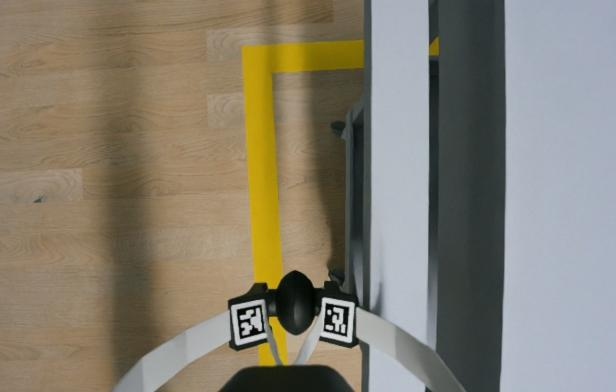

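Emit:
move(blocking=false, r1={"base":{"strafe_m":-0.1},"pace":"slow"}, cameras=[])

Emit:
wait(seconds=3, cameras=[])

Emit:
move(blocking=false, r1={"base":{"strafe_m":0.12},"pace":"slow"}, cameras=[])

Emit:
wait(seconds=3, cameras=["r1_wrist_camera","r1_head_camera"])

Scene clock: 2181.60 s.
move: r1 moving
r1.base_odometry: x=+0.378 y=+0.567 heading=+1.393
r1.turned_by_wheels: +0.001
r1.turned_by_imu: +0.001
r1.base_tilt: forward=-1.6 right=+1.3
r1.lidar_m: 0.47 1.86 1.13 1.07 1.14 1.41 1.36 1.43 1.78 1.69 0.57 0.46
r1.base_status: strafe_m moving
r1.joint_positions: lift_m=+0.924 arm_m=+0.500 wrist_yaw_rad=+0.002 wrist_pitch_rad=+1.570 wrist_roll_rad=+0.002 gripper_m=-0.019
r1.joint_status: not commanded
r1.measured_speeds: translate_m=+0.000 strafe_m=-0.057 rotate_rad=+0.003 lift_m=+0.000 arm_m=+0.000 wrist_yaw_rad=+0.000 wrist_pitch_rad=+0.000 wrist_roll_rad=+0.000
r1.motor_effort: lift_m=+12(12) arm_m=+5(5) wheel_0=+11(13) wheel_1=-2(5) wheel_2=+3(3)
r1.servo_current: wrist_yaw_rad=39(65) wrist_pitch_rad=46(46) wrist_roll_rad=65(65) gripper_m=46(52)
r1.hand_pose: x=+0.6713 y=-0.0874 z=+0.8134 quat_wxyz=(+0.707, +0.000, +0.707, +0.000) (m; r1's base frame)
r1.wrist_depth_mm: 1025 1008 1025 1025 - 208 237 / 1008 1042 1008 1025 - 208 237 / 1008 1025 1042 1042 169 208 238 / 1025 1025 1025 1025 252 208 240 / 1025 1025 1025 1042 250 191 240 / 1060 1042 192 198 170 205 240 / 1042 1042 178 178 141 189 240
r2: as last shown
r2.base_tilt: forward=-0.7 right=+0.1
r2.lidar_m: 1.16 0.35 0.31 3.25 3.36 4.59 - 2.12 1.53 1.45 1.50 1.22
r2.motor_effort: lift_m=+21(21) arm_m=-4(4) wheel_0=+12(12) wheel_1=-3(3) wheel_2=-3(4)
r2.servo_current: wrist_yaw_rad=46(59) wrist_pitch_rad=46(52) wrist_roll_rad=59(59) gripper_m=98(104)
r2.wrist_depth_mm: - - 242 163 239 239 238 / - - 245 164 241 239 239 / - - 245 164 243 241 240 / - - 247 168 245 244 242 / - - 248 166 244 244 244 / - - 187 167 182 246 245 / - - 251 - 248 247 247
pictures: none
No camera images: "cameras" was empty.

Scene clock: 2183.23 s.
earlier move: r1 done
r1.base_odometry: x=+0.462 y=+0.552 heading=+1.392
r1.turned_by_wheels: -0.001
r1.turned_by_imu: -0.001
r1.base_tilt: forward=-1.6 right=+1.3
r1.lidar_m: 0.46 1.89 1.22 1.15 1.21 1.42 1.34 1.43 1.67 1.61 0.57 0.43
r1.base_status: done
r1.joint_positions: lift_m=+0.924 arm_m=+0.500 wrist_yaw_rad=+0.002 wrist_pitch_rad=+1.570 wrist_roll_rad=+0.002 gripper_m=-0.019
r1.joint_status: not commanded
r1.measured_speeds: all 0
r1.motor_effort: lift_m=+12(13) arm_m=+5(5) wheel_0=+8(18) wheel_1=-1(5) wheel_2=+1(4)
r1.servo_current: wrist_yaw_rad=46(65) wrist_pitch_rad=39(52) wrist_roll_rad=46(65) gripper_m=46(59)
r1.hand_pose: x=+0.6712 y=-0.0874 z=+0.8134 quat_wxyz=(+0.707, +0.000, +0.707, +0.000) (m; r1's base frame)
r1.wrist_depth_mm: 1008 1042 1008 1008 169 186 238 / 1025 1008 1025 1025 - 201 238 / 1025 1042 1025 1025 - 203 239 / 1025 1025 1025 1025 - 189 239 / 1008 1025 1008 1042 - 203 240 / 1025 1025 186 200 171 202 240 / 1042 1025 177 182 141 174 241
r2.base_odometry: x=-2.319 y=-2.388 heading=-2.139
r2.turned_by_wheels: +0.000
r2.turned_by_imu: +0.000
r2.base_tilt: forward=-0.7 right=+0.1
r2.lidar_m: 1.15 0.33 0.31 3.29 3.41 4.58 - 2.12 1.52 1.46 1.52 1.22
r2.base_status: not commanded
r2.joint_positions: lift_m=+0.840 arm_m=+0.000 wrist_yaw_rad=+1.653 wrist_pitch_rad=+0.008 wrist_roll_rad=+0.000 gripper_m=-0.024
r2.joint_status: not commanded
r2.measured_speeds: all 0
r2.motor_effort: lift_m=+21(21) arm_m=-4(4) wheel_0=+11(12) wheel_1=-3(3) wheel_2=-4(4)
r2.servo_current: wrist_yaw_rad=59(59) wrist_pitch_rad=52(59) wrist_roll_rad=52(59) gripper_m=104(111)
r2.hand_pose: x=+0.2344 y=+0.2946 z=+1.0157 quat_wxyz=(+0.677, -0.003, +0.003, +0.736) (m; r2's base frame)
r2.wrist_depth_mm: - - 242 163 239 238 238 / - - 244 164 241 240 239 / - - 245 164 243 241 240 / - - 247 167 244 243 242 / - - 249 166 246 244 242 / - - 187 167 183 246 245 / - - 252 - 248 247 247
wait: 1.63 of 3 s (r1 has come to rest)
pictures: none
No camera images: "cameras" was empty.

Scene clock: 2183.73 s.
move: r1 moving
r1.base_odometry: x=+0.448 y=+0.554 heading=+1.392
r1.turned_by_wheels: +0.000
r1.turned_by_imu: +0.000
r1.base_tilt: forward=-1.6 right=+1.3
r1.lidar_m: 0.50 1.90 1.20 1.13 1.22 1.42 1.36 1.43 1.70 1.62 0.57 0.44
r1.base_status: strafe_m moving
r1.joint_positions: lift_m=+0.924 arm_m=+0.500 wrist_yaw_rad=+0.002 wrist_pitch_rad=+1.570 wrist_roll_rad=+0.002 gripper_m=-0.019
r1.joint_status: not commanded
r1.measured_speeds: translate_m=+0.000 strafe_m=+0.056 rotate_rad=+0.000 lift_m=+0.000 arm_m=+0.000 wrist_yaw_rad=+0.000 wrist_pitch_rad=+0.000 wrist_roll_rad=+0.000
r1.motor_effort: lift_m=+12(12) arm_m=+5(5) wheel_0=-5(9) wheel_1=+7(8) wheel_2=-1(1)
r1.servo_current: wrist_yaw_rad=46(52) wrist_pitch_rad=39(46) wrist_roll_rad=52(59) gripper_m=52(52)
r1.hand_pose: x=+0.6712 y=-0.0874 z=+0.8134 quat_wxyz=(+0.707, +0.000, +0.707, +0.000) (m; r1's base frame)
r1.wrist_depth_mm: 1025 1008 1025 1025 1025 185 237 / 1025 1025 1025 1025 1025 198 238 / 1025 1025 1025 1025 - 199 239 / 1025 1025 1008 1025 - 199 240 / 1008 1025 1025 1025 - 186 240 / 1025 1025 1042 198 179 200 241 / 1042 1042 171 184 144 185 241
r2: as last shown
r2.base_tilt: forward=-0.7 right=+0.0
r2.lidar_m: 1.17 0.34 0.31 3.27 3.37 4.58 - 2.13 1.56 1.46 1.50 1.22
r2.motor_effort: lift_m=+21(21) arm_m=-4(4) wheel_0=+12(12) wheel_1=-2(3) wheel_2=-4(4)
r2.servo_current: wrist_yaw_rad=46(59) wrist_pitch_rad=46(52) wrist_roll_rad=39(59) gripper_m=104(104)
r2.wrist_depth_mm: - - 242 163 239 238 237 / - - 244 164 241 239 238 / - - 245 165 242 241 240 / - - 247 167 244 243 242 / - - 249 166 246 245 242 / - - 186 167 182 247 245 / - - 251 - 249 247 247
pictures: none
No camera images: "cameras" was empty.

Scene clock: 2185.60 s.
earlier move: r1 done
r1.base_odometry: x=+0.344 y=+0.573 heading=+1.392
r1.turned_by_wheels: +0.000
r1.turned_by_imu: +0.000
r1.base_tilt: forward=-1.6 right=+1.3
r1.lidar_m: 3.33 1.84 1.07 1.03 1.08 1.43 1.36 1.44 1.82 1.73 0.58 0.45
r1.base_status: done
r1.joint_positions: lift_m=+0.924 arm_m=+0.500 wrist_yaw_rad=+0.002 wrist_pitch_rad=+1.570 wrist_roll_rad=+0.002 gripper_m=-0.019
r1.joint_status: not commanded
r1.measured_speeds: all 0
r1.motor_effort: lift_m=+12(12) arm_m=+5(5) wheel_0=-3(9) wheel_1=+2(8) wheel_2=+0(1)
r1.servo_current: wrist_yaw_rad=52(59) wrist_pitch_rad=39(46) wrist_roll_rad=52(72) gripper_m=46(59)
r1.hand_pose: x=+0.6712 y=-0.0874 z=+0.8134 quat_wxyz=(+0.707, +0.000, +0.707, +0.000) (m; r1's base frame)
r1.wrist_depth_mm: 1008 1008 1025 1025 1025 1008 332 / 1008 1060 1025 1025 1025 484 - / 1025 1025 1025 1025 1025 512 - / 1025 1042 1025 1025 1042 521 - / 1025 1025 1025 1042 1008 517 - / 1025 1042 1025 198 179 - - / 1042 1042 179 180 162 - -
r2.base_odometry: x=-2.319 y=-2.388 heading=-2.139
r2.turned_by_wheels: +0.000
r2.turned_by_imu: +0.000
r2.base_tilt: forward=-0.7 right=+0.1
r2.lidar_m: 1.15 0.33 0.30 3.27 3.41 4.57 - 2.15 1.53 1.47 1.52 1.24
r2.base_status: not commanded
r2.joint_positions: lift_m=+0.840 arm_m=+0.000 wrist_yaw_rad=+1.653 wrist_pitch_rad=+0.008 wrist_roll_rad=+0.000 gripper_m=-0.024
r2.joint_status: not commanded
r2.measured_speeds: all 0
r2.motor_effort: lift_m=+21(21) arm_m=-4(4) wheel_0=+12(12) wheel_1=-3(3) wheel_2=-3(4)
r2.servo_current: wrist_yaw_rad=52(59) wrist_pitch_rad=52(59) wrist_roll_rad=52(59) gripper_m=91(111)
r2.hand_pose: x=+0.2344 y=+0.2946 z=+1.0157 quat_wxyz=(+0.677, -0.003, +0.003, +0.736) (m; r2's base frame)
r2.wrist_depth_mm: - - 242 163 240 239 237 / - - 244 164 240 239 239 / - - 245 164 243 242 240 / - - 247 167 244 243 242 / - - 249 166 246 245 243 / - - 187 167 182 246 245 / - - 251 - 248 248 247
wait: 1.87 of 3 s (r1 has come to rest)
pictures: r1_head_camera, r1_wrist_camera
Images, in order (width x height): r1_head_camera 420x560, r1_wrist_camera 616x392.

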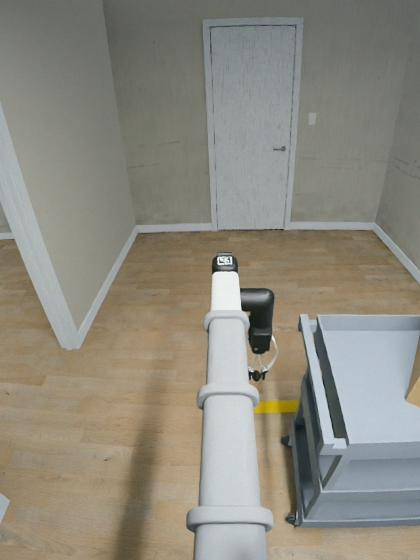

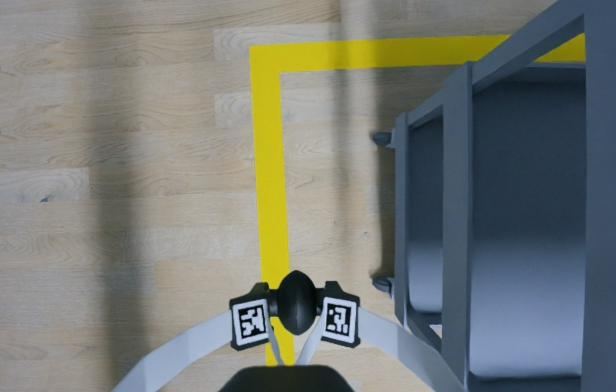

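Emit:
move(blocking=false, r1={"joints":{"lift_m":1.1},"base":{"strafe_m":0.1}}, cameras=[])

Emit:
wait(seconds=2.5, cameras=[])

Emit:
move(blocking=false, r1={"joints":{"arm_m":0.0,"wrist_pitch_rad":0.0},"base":{"translate_m":-0.25}}, cameras=[])

Emit:
wait(seconds=4, cameras=["r1_head_camera"])

Scene clock: 2191.77 s.
move: r1 moving
r1.base_odometry: x=+0.308 y=+0.580 heading=+1.392
r1.turned_by_wheels: +0.000
r1.turned_by_imu: +0.000
r1.base_tilt: forward=-1.6 right=+1.3
r1.lidar_m: 3.31 1.81 1.06 1.00 1.05 1.42 1.34 1.42 1.84 1.75 0.60 0.48
r1.base_status: strafe_m moving
r1.joint_positions: lift_m=+0.960 arm_m=+0.500 wrist_yaw_rad=+0.002 wrist_pitch_rad=+1.570 wrist_roll_rad=+0.002 gripper_m=-0.019
r1.joint_status: lift_m moving
r1.measured_speeds: translate_m=+0.001 strafe_m=+0.140 rotate_rad=-0.003 lift_m=+0.146 arm_m=+0.000 wrist_yaw_rad=+0.000 wrist_pitch_rad=+0.000 wrist_roll_rad=+0.000
r1.motor_effort: lift_m=+28(28) arm_m=+4(5) wheel_0=-7(12) wheel_1=+8(10) wheel_2=+0(1)
r1.servo_current: wrist_yaw_rad=39(65) wrist_pitch_rad=39(52) wrist_roll_rad=52(65) gripper_m=52(52)
r1.hand_pose: x=+0.6712 y=-0.0874 z=+0.8502 quat_wxyz=(+0.707, +0.000, +0.707, +0.000) (m; r1's base frame)
r1.wrist_depth_mm: 1060 1060 1060 1042 1042 1060 402 / 1042 1078 1060 1078 1042 525 - / 1060 1042 1060 1060 1060 549 - / 1042 1060 1060 1078 1060 554 - / 1060 1060 1078 1060 1078 554 - / 1078 1078 1060 198 842 - - / 1060 1078 179 180 162 - -
r2: as last shown
r2.lidar_m: 1.16 0.35 0.32 3.28 3.40 4.58 - 2.15 1.55 1.46 1.52 1.24
r2.motor_effort: lift_m=+21(21) arm_m=-4(4) wheel_0=+12(12) wheel_1=-2(3) wheel_2=-4(4)
r2.servo_current: wrist_yaw_rad=59(59) wrist_pitch_rad=46(52) wrist_roll_rad=52(59) gripper_m=104(111)
r2.wrist_depth_mm: - - 242 163 240 239 237 / - - 245 164 242 241 239 / - - 246 164 243 240 240 / - - 246 168 245 243 242 / - - 249 167 246 245 244 / - - 186 167 182 247 245 / - - 252 - 249 247 247
pictures: none
No camera images: "cameras" was empty.

Scene clock: 2193.10 s.
earlier move: r1 done
r1.base_odometry: x=+0.246 y=+0.591 heading=+1.392
r1.turned_by_wheels: +0.000
r1.turned_by_imu: +0.000
r1.base_tilt: forward=-1.6 right=+1.3
r1.lidar_m: 3.31 1.75 0.99 0.92 0.99 1.39 1.36 1.43 1.92 1.82 0.59 0.52
r1.base_status: done
r1.joint_positions: lift_m=+1.099 arm_m=+0.500 wrist_yaw_rad=+0.002 wrist_pitch_rad=+1.570 wrist_roll_rad=+0.002 gripper_m=-0.019
r1.joint_status: all done
r1.measured_speeds: all 0
r1.motor_effort: lift_m=+25(28) arm_m=+5(5) wheel_0=-3(12) wheel_1=+1(10) wheel_2=+0(1)
r1.servo_current: wrist_yaw_rad=33(65) wrist_pitch_rad=39(52) wrist_roll_rad=52(65) gripper_m=46(59)
r1.hand_pose: x=+0.6712 y=-0.0874 z=+0.9893 quat_wxyz=(+0.707, +0.000, +0.707, +0.000) (m; r1's base frame)
r1.wrist_depth_mm: 1182 1182 1182 1205 1205 1205 - / 1182 1205 1205 1205 1205 1229 - / 1205 1182 1205 1205 1182 - - / 1182 1229 1205 1205 1182 715 - / 1182 1229 1205 1182 1182 707 - / 1205 1205 1229 198 1025 707 - / 1205 1205 179 184 162 559 -
r2.base_odometry: x=-2.319 y=-2.388 heading=-2.139
r2.turned_by_wheels: +0.000
r2.turned_by_imu: +0.000
r2.base_tilt: forward=-0.6 right=+0.0
r2.lidar_m: 1.17 0.33 0.32 3.27 3.40 4.58 - 2.15 1.55 1.47 1.51 1.22
r2.base_status: not commanded
r2.joint_positions: lift_m=+0.840 arm_m=+0.000 wrist_yaw_rad=+1.653 wrist_pitch_rad=+0.008 wrist_roll_rad=+0.000 gripper_m=-0.024
r2.joint_status: not commanded
r2.measured_speeds: all 0
r2.motor_effort: lift_m=+21(21) arm_m=-4(4) wheel_0=+12(12) wheel_1=-3(3) wheel_2=-3(4)
r2.servo_current: wrist_yaw_rad=52(59) wrist_pitch_rad=52(59) wrist_roll_rad=46(59) gripper_m=98(111)
r2.hand_pose: x=+0.2344 y=+0.2946 z=+1.0157 quat_wxyz=(+0.677, -0.003, +0.003, +0.736) (m; r2's base frame)
r2.wrist_depth_mm: - - 243 163 238 239 237 / - - 245 164 240 239 239 / - - 245 164 243 241 240 / - - 246 168 244 243 242 / - - 248 166 247 244 244 / - - 187 167 182 246 245 / - - 251 - 249 247 246
wait: 1.33 of 2.5 s (r1 has come to rest)
pictures: none
No camera images: "cameras" was empty.

Scene clock: 2193.60 s.
move: r1 moving
r1.base_odometry: x=+0.240 y=+0.560 heading=+1.392
r1.turned_by_wheels: +0.000
r1.turned_by_imu: +0.000
r1.base_tilt: forward=-1.6 right=+1.3
r1.lidar_m: 3.36 1.80 0.98 0.92 0.98 1.38 1.33 1.39 1.91 1.83 0.65 0.56
r1.base_status: translate_m moving
r1.joint_positions: lift_m=+1.099 arm_m=+0.449 wrist_yaw_rad=+0.002 wrist_pitch_rad=+0.990 wrist_roll_rad=+0.002 gripper_m=-0.019
r1.joint_status: arm_m moving; wrist_pitch_rad moving
r1.measured_speeds: translate_m=-0.122 strafe_m=-0.001 rotate_rad=-0.004 lift_m=+0.000 arm_m=-0.195 wrist_yaw_rad=+0.000 wrist_pitch_rad=-1.806 wrist_roll_rad=+0.000
r1.motor_effort: lift_m=+25(25) arm_m=-6(8) wheel_0=-7(9) wheel_1=-6(8) wheel_2=+9(10)
r1.servo_current: wrist_yaw_rad=59(59) wrist_pitch_rad=124(130) wrist_roll_rad=52(65) gripper_m=52(59)
r1.hand_pose: x=+0.7786 y=-0.0871 z=+1.0365 quat_wxyz=(+0.880, +0.001, +0.475, +0.000) (m; r1's base frame)
r1.wrist_depth_mm: - 1863 1983 1808 1863 1921 1756 / 1661 1708 1661 1661 1661 1661 1708 / 1537 1537 1537 1537 1537 1537 1537 / 1464 1397 1430 1397 1397 1430 1464 / 1308 1336 1366 1308 1366 1336 404 / 1229 1229 1229 199 1205 1205 - / 1182 1160 179 180 162 - -
r2: as last shown
r2.base_tilt: forward=-0.7 right=+0.0
r2.lidar_m: 1.15 0.33 0.32 3.28 3.40 4.60 - 2.14 1.54 1.46 1.52 1.23
r2.motor_effort: lift_m=+21(21) arm_m=-4(4) wheel_0=+12(12) wheel_1=-2(3) wheel_2=-4(4)
r2.servo_current: wrist_yaw_rad=39(59) wrist_pitch_rad=39(59) wrist_roll_rad=52(52) gripper_m=104(104)
r2.wrist_depth_mm: - - 242 163 240 238 237 / - - 244 164 241 239 238 / - - 246 164 242 241 240 / - - 247 167 245 243 241 / - - 247 166 245 245 243 / - - 186 167 183 246 245 / - - 251 - 249 247 248
pictures: none
No camera images: "cameras" was empty.

Scene clock: 2195.63 s.
earlier move: r1 done
r1.base_odometry: x=+0.201 y=+0.345 heading=+1.392
r1.turned_by_wheels: +0.000
r1.turned_by_imu: +0.000
r1.base_tilt: forward=-1.6 right=+1.3
r1.lidar_m: 3.57 2.00 1.00 0.93 1.00 1.14 1.10 1.17 1.63 1.81 0.95 0.75
r1.base_status: done
r1.joint_positions: lift_m=+1.100 arm_m=+0.000 wrist_yaw_rad=+0.002 wrist_pitch_rad=+0.006 wrist_roll_rad=+0.002 gripper_m=-0.019
r1.joint_status: all done
r1.measured_speeds: all 0
r1.motor_effort: lift_m=+25(25) arm_m=-5(8) wheel_0=-2(9) wheel_1=-2(8) wheel_2=-1(10)
r1.servo_current: wrist_yaw_rad=39(65) wrist_pitch_rad=46(137) wrist_roll_rad=52(65) gripper_m=52(59)
r1.hand_pose: x=+0.4596 y=-0.0869 z=+1.2759 quat_wxyz=(+1.000, +0.001, +0.003, +0.001) (m; r1's base frame)
r1.wrist_depth_mm: - - - - - - - / - - - - - - - / 1499 - - - - - - / 1499 - - - - - - / 1499 - - - - - - / 1537 - - 199 - - - / 1464 - 179 183 154 - -
r2.base_odometry: x=-2.319 y=-2.388 heading=-2.139
r2.turned_by_wheels: +0.000
r2.turned_by_imu: +0.000
r2.base_tilt: forward=-0.7 right=+0.0
r2.lidar_m: 1.17 0.35 0.31 3.26 3.40 4.57 - 2.13 1.54 1.45 1.53 1.23
r2.base_status: not commanded
r2.joint_positions: lift_m=+0.840 arm_m=+0.000 wrist_yaw_rad=+1.653 wrist_pitch_rad=+0.008 wrist_roll_rad=+0.000 gripper_m=-0.024
r2.joint_status: not commanded
r2.measured_speeds: all 0
r2.motor_effort: lift_m=+21(21) arm_m=-4(4) wheel_0=+12(12) wheel_1=-3(3) wheel_2=-4(4)
r2.servo_current: wrist_yaw_rad=39(59) wrist_pitch_rad=52(59) wrist_roll_rad=39(59) gripper_m=104(111)
r2.hand_pose: x=+0.2344 y=+0.2946 z=+1.0157 quat_wxyz=(+0.677, -0.003, +0.003, +0.736) (m; r2's base frame)
r2.wrist_depth_mm: - - 242 163 238 239 238 / - - 244 165 240 241 238 / - - 246 165 242 242 240 / - - 247 168 244 243 242 / - - 248 166 246 244 244 / - - 186 167 182 246 245 / - - 252 - 249 247 247
wait: 2.03 of 4 s (r1 has come to rest)
pictures: r1_head_camera
Images, in order (width x height): r1_head_camera 420x560.

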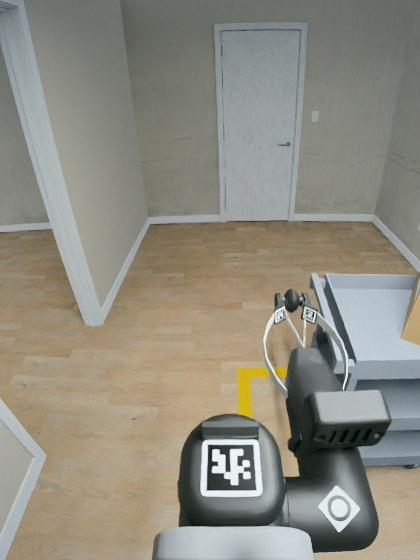

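Emit:
move(blocking=false, r1={"joints":{"lift_m":0.5},"base":{"strafe_m":-0.55,"translate_m":-0.25}}, cameras=[])

Emit:
wait(seconds=5, cameras=["r1_head_camera"])

Emit:
wait(seconds=1, cameras=["r1_head_camera"])

Emit:
zoom_image(camera="r1_head_camera", region=[100, 200, 400, 500])

Scene clock: 2201.97 s.
move: r1 moving
r1.base_odometry: x=+0.227 y=+0.327 heading=+1.392
r1.turned_by_wheels: +0.000
r1.turned_by_imu: +0.000
r1.base_tilt: forward=-1.5 right=+1.3
r1.lidar_m: 3.58 2.03 1.02 0.95 1.03 1.13 1.09 1.16 1.63 1.78 0.91 0.74
r1.base_status: translate_m moving; strafe_m moving
r1.joint_positions: lift_m=+1.063 arm_m=+0.000 wrist_yaw_rad=+0.002 wrist_pitch_rad=+0.006 wrist_roll_rad=+0.002 gripper_m=-0.019
r1.joint_status: lift_m moving
r1.measured_speeds: translate_m=-0.051 strafe_m=-0.112 rotate_rad=-0.001 lift_m=-0.146 arm_m=+0.000 wrist_yaw_rad=+0.000 wrist_pitch_rad=+0.000 wrist_roll_rad=+0.000
r1.motor_effort: lift_m=+12(22) arm_m=-5(5) wheel_0=+8(9) wheel_1=-10(11) wheel_2=+5(7)
r1.servo_current: wrist_yaw_rad=52(72) wrist_pitch_rad=46(59) wrist_roll_rad=39(52) gripper_m=46(52)
r1.hand_pose: x=+0.4596 y=-0.0869 z=+1.2390 quat_wxyz=(+1.000, +0.001, +0.003, +0.001) (m; r1's base frame)
r1.wrist_depth_mm: 1537 - - - - - - / 1537 - - - - - - / 1537 - - - - - - / 1499 - - - - - - / 1537 - - - - - - / 1499 - - 198 - - - / 1618 - 180 184 154 - -
r2: as last shown
r2.base_tilt: forward=-0.7 right=+0.1
r2.lidar_m: 1.14 0.34 0.31 3.24 3.42 4.58 - 2.09 1.56 1.45 1.52 1.20
r2.motor_effort: lift_m=+21(21) arm_m=-4(4) wheel_0=+12(13) wheel_1=-3(3) wheel_2=-3(4)
r2.servo_current: wrist_yaw_rad=46(52) wrist_pitch_rad=52(52) wrist_roll_rad=52(65) gripper_m=104(111)
r2.wrist_depth_mm: - - 242 163 240 238 237 / - - 243 164 241 240 238 / - - 245 164 243 242 240 / - - 247 167 244 244 241 / - - 248 166 246 243 244 / - - 186 167 182 245 246 / - - 252 - 248 247 245
pictures: none
No camera images: "cameras" was empty.

Scene clock: 2204.97 s.
earlier move: r1 done
r1.base_odometry: x=+0.698 y=+0.001 heading=+1.392
r1.turned_by_wheels: +0.000
r1.turned_by_imu: -0.004
r1.base_tilt: forward=-1.6 right=+1.2
r1.lidar_m: 0.87 2.49 1.54 1.49 1.25 0.92 0.87 0.89 1.31 1.26 1.34 0.92
r1.base_status: done
r1.joint_positions: lift_m=+0.500 arm_m=+0.000 wrist_yaw_rad=+0.002 wrist_pitch_rad=+0.006 wrist_roll_rad=+0.002 gripper_m=-0.019
r1.joint_status: all done
r1.measured_speeds: all 0
r1.motor_effort: lift_m=+13(22) arm_m=-5(5) wheel_0=+4(10) wheel_1=-1(11) wheel_2=+1(7)
r1.servo_current: wrist_yaw_rad=78(78) wrist_pitch_rad=39(59) wrist_roll_rad=52(59) gripper_m=46(59)
r1.hand_pose: x=+0.4595 y=-0.0869 z=+0.6769 quat_wxyz=(+1.000, +0.001, +0.003, +0.001) (m; r1's base frame)
r1.wrist_depth_mm: - - - 820 732 - - / - - - 809 715 - - / - - - - 661 647 - / - - - - - - - / - - - - - - - / - - 186 199 170 1863 - / 1756 1576 163 166 144 1430 1618
r2.base_odometry: x=-2.319 y=-2.388 heading=-2.139
r2.turned_by_wheels: +0.000
r2.turned_by_imu: +0.000
r2.base_tilt: forward=-0.7 right=+0.0
r2.lidar_m: 1.14 0.32 0.31 3.29 3.44 4.57 - 2.15 1.55 1.46 1.52 1.21
r2.base_status: not commanded
r2.joint_positions: lift_m=+0.840 arm_m=+0.000 wrist_yaw_rad=+1.653 wrist_pitch_rad=+0.008 wrist_roll_rad=+0.000 gripper_m=-0.024
r2.joint_status: not commanded
r2.measured_speeds: all 0
r2.motor_effort: lift_m=+21(21) arm_m=-4(4) wheel_0=+12(13) wheel_1=-2(3) wheel_2=-3(4)
r2.servo_current: wrist_yaw_rad=52(65) wrist_pitch_rad=46(59) wrist_roll_rad=39(65) gripper_m=98(111)
r2.hand_pose: x=+0.2344 y=+0.2946 z=+1.0157 quat_wxyz=(+0.677, -0.003, +0.003, +0.736) (m; r2's base frame)
r2.wrist_depth_mm: - - 242 163 239 239 237 / - - 243 163 241 240 237 / - - 246 165 243 241 238 / - - 247 168 245 244 242 / - - 248 166 246 244 243 / - - 186 167 182 246 245 / - - 252 - 249 247 246
wait: 3.00 of 5 s (r1 has come to rest)
pictures: r1_head_camera
Images, in order (width x height): r1_head_camera 420x560.

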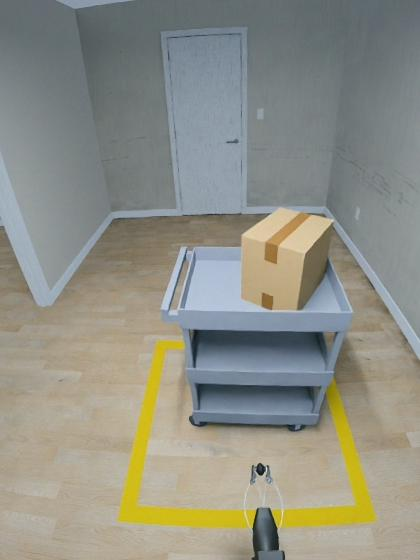

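Scene clock: 2205.97 s.
r1.base_odometry: x=+0.698 y=+0.001 heading=+1.392
r1.turned_by_wheels: +0.000
r1.turned_by_imu: +0.000
r1.base_tilt: forward=-1.6 right=+1.2
r1.lidar_m: 0.89 2.49 1.53 1.48 1.23 0.91 0.86 0.91 1.28 1.28 1.32 0.89
r1.base_status: done
r1.joint_positions: lift_m=+0.500 arm_m=+0.000 wrist_yaw_rad=+0.002 wrist_pitch_rad=+0.006 wrist_roll_rad=+0.002 gripper_m=-0.019
r1.joint_status: all done
r1.measured_speeds: all 0
r1.motor_effort: lift_m=+13(22) arm_m=-5(5) wheel_0=+3(10) wheel_1=-1(11) wheel_2=+1(7)
r1.servo_current: wrist_yaw_rad=26(78) wrist_pitch_rad=46(59) wrist_roll_rad=46(59) gripper_m=46(59)
r1.hand_pose: x=+0.4595 y=-0.0869 z=+0.6769 quat_wxyz=(+1.000, +0.001, +0.003, +0.001) (m; r1's base frame)
r1.wrist_depth_mm: - - - - 732 - - / - - - 768 723 - - / - - - - 654 654 - / - - - - - - - / - - - - - - - / - - 186 198 170 1863 - / 1661 1618 163 165 144 1430 1576
r2.base_odometry: x=-2.319 y=-2.388 heading=-2.139
r2.turned_by_wheels: +0.000
r2.turned_by_imu: +0.000
r2.base_tilt: forward=-0.7 right=+0.0
r2.lidar_m: 1.12 0.35 0.31 3.27 3.39 4.62 - 2.16 1.56 1.46 1.52 1.22
r2.base_status: not commanded
r2.joint_positions: lift_m=+0.840 arm_m=+0.000 wrist_yaw_rad=+1.653 wrist_pitch_rad=+0.008 wrist_roll_rad=+0.000 gripper_m=-0.024
r2.joint_status: not commanded
r2.measured_speeds: all 0
r2.motor_effort: lift_m=+21(21) arm_m=-4(4) wheel_0=+11(13) wheel_1=-3(3) wheel_2=-4(4)
r2.servo_current: wrist_yaw_rad=52(65) wrist_pitch_rad=46(59) wrist_roll_rad=52(65) gripper_m=104(111)
r2.hand_pose: x=+0.2344 y=+0.2946 z=+1.0157 quat_wxyz=(+0.677, -0.003, +0.003, +0.736) (m; r2's base frame)
r2.wrist_depth_mm: - - 241 163 239 239 237 / - - 243 164 241 240 238 / - - 246 164 242 241 240 / - - 247 167 244 242 242 / - - 249 166 246 245 244 / - - 187 167 183 245 245 / - - 252 - 248 248 247
wait: 1.00 s; at rest by 0.27 s
pictures: r1_head_camera
Images, in order (width x height): r1_head_camera 420x560.

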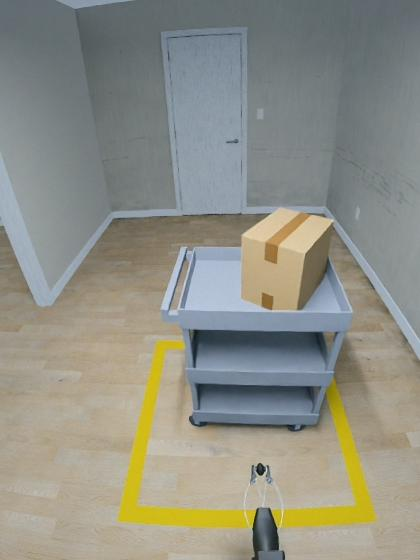

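Scaled by 1.680 from the camera's 420x560 image, which has a finer 600x800 frame.

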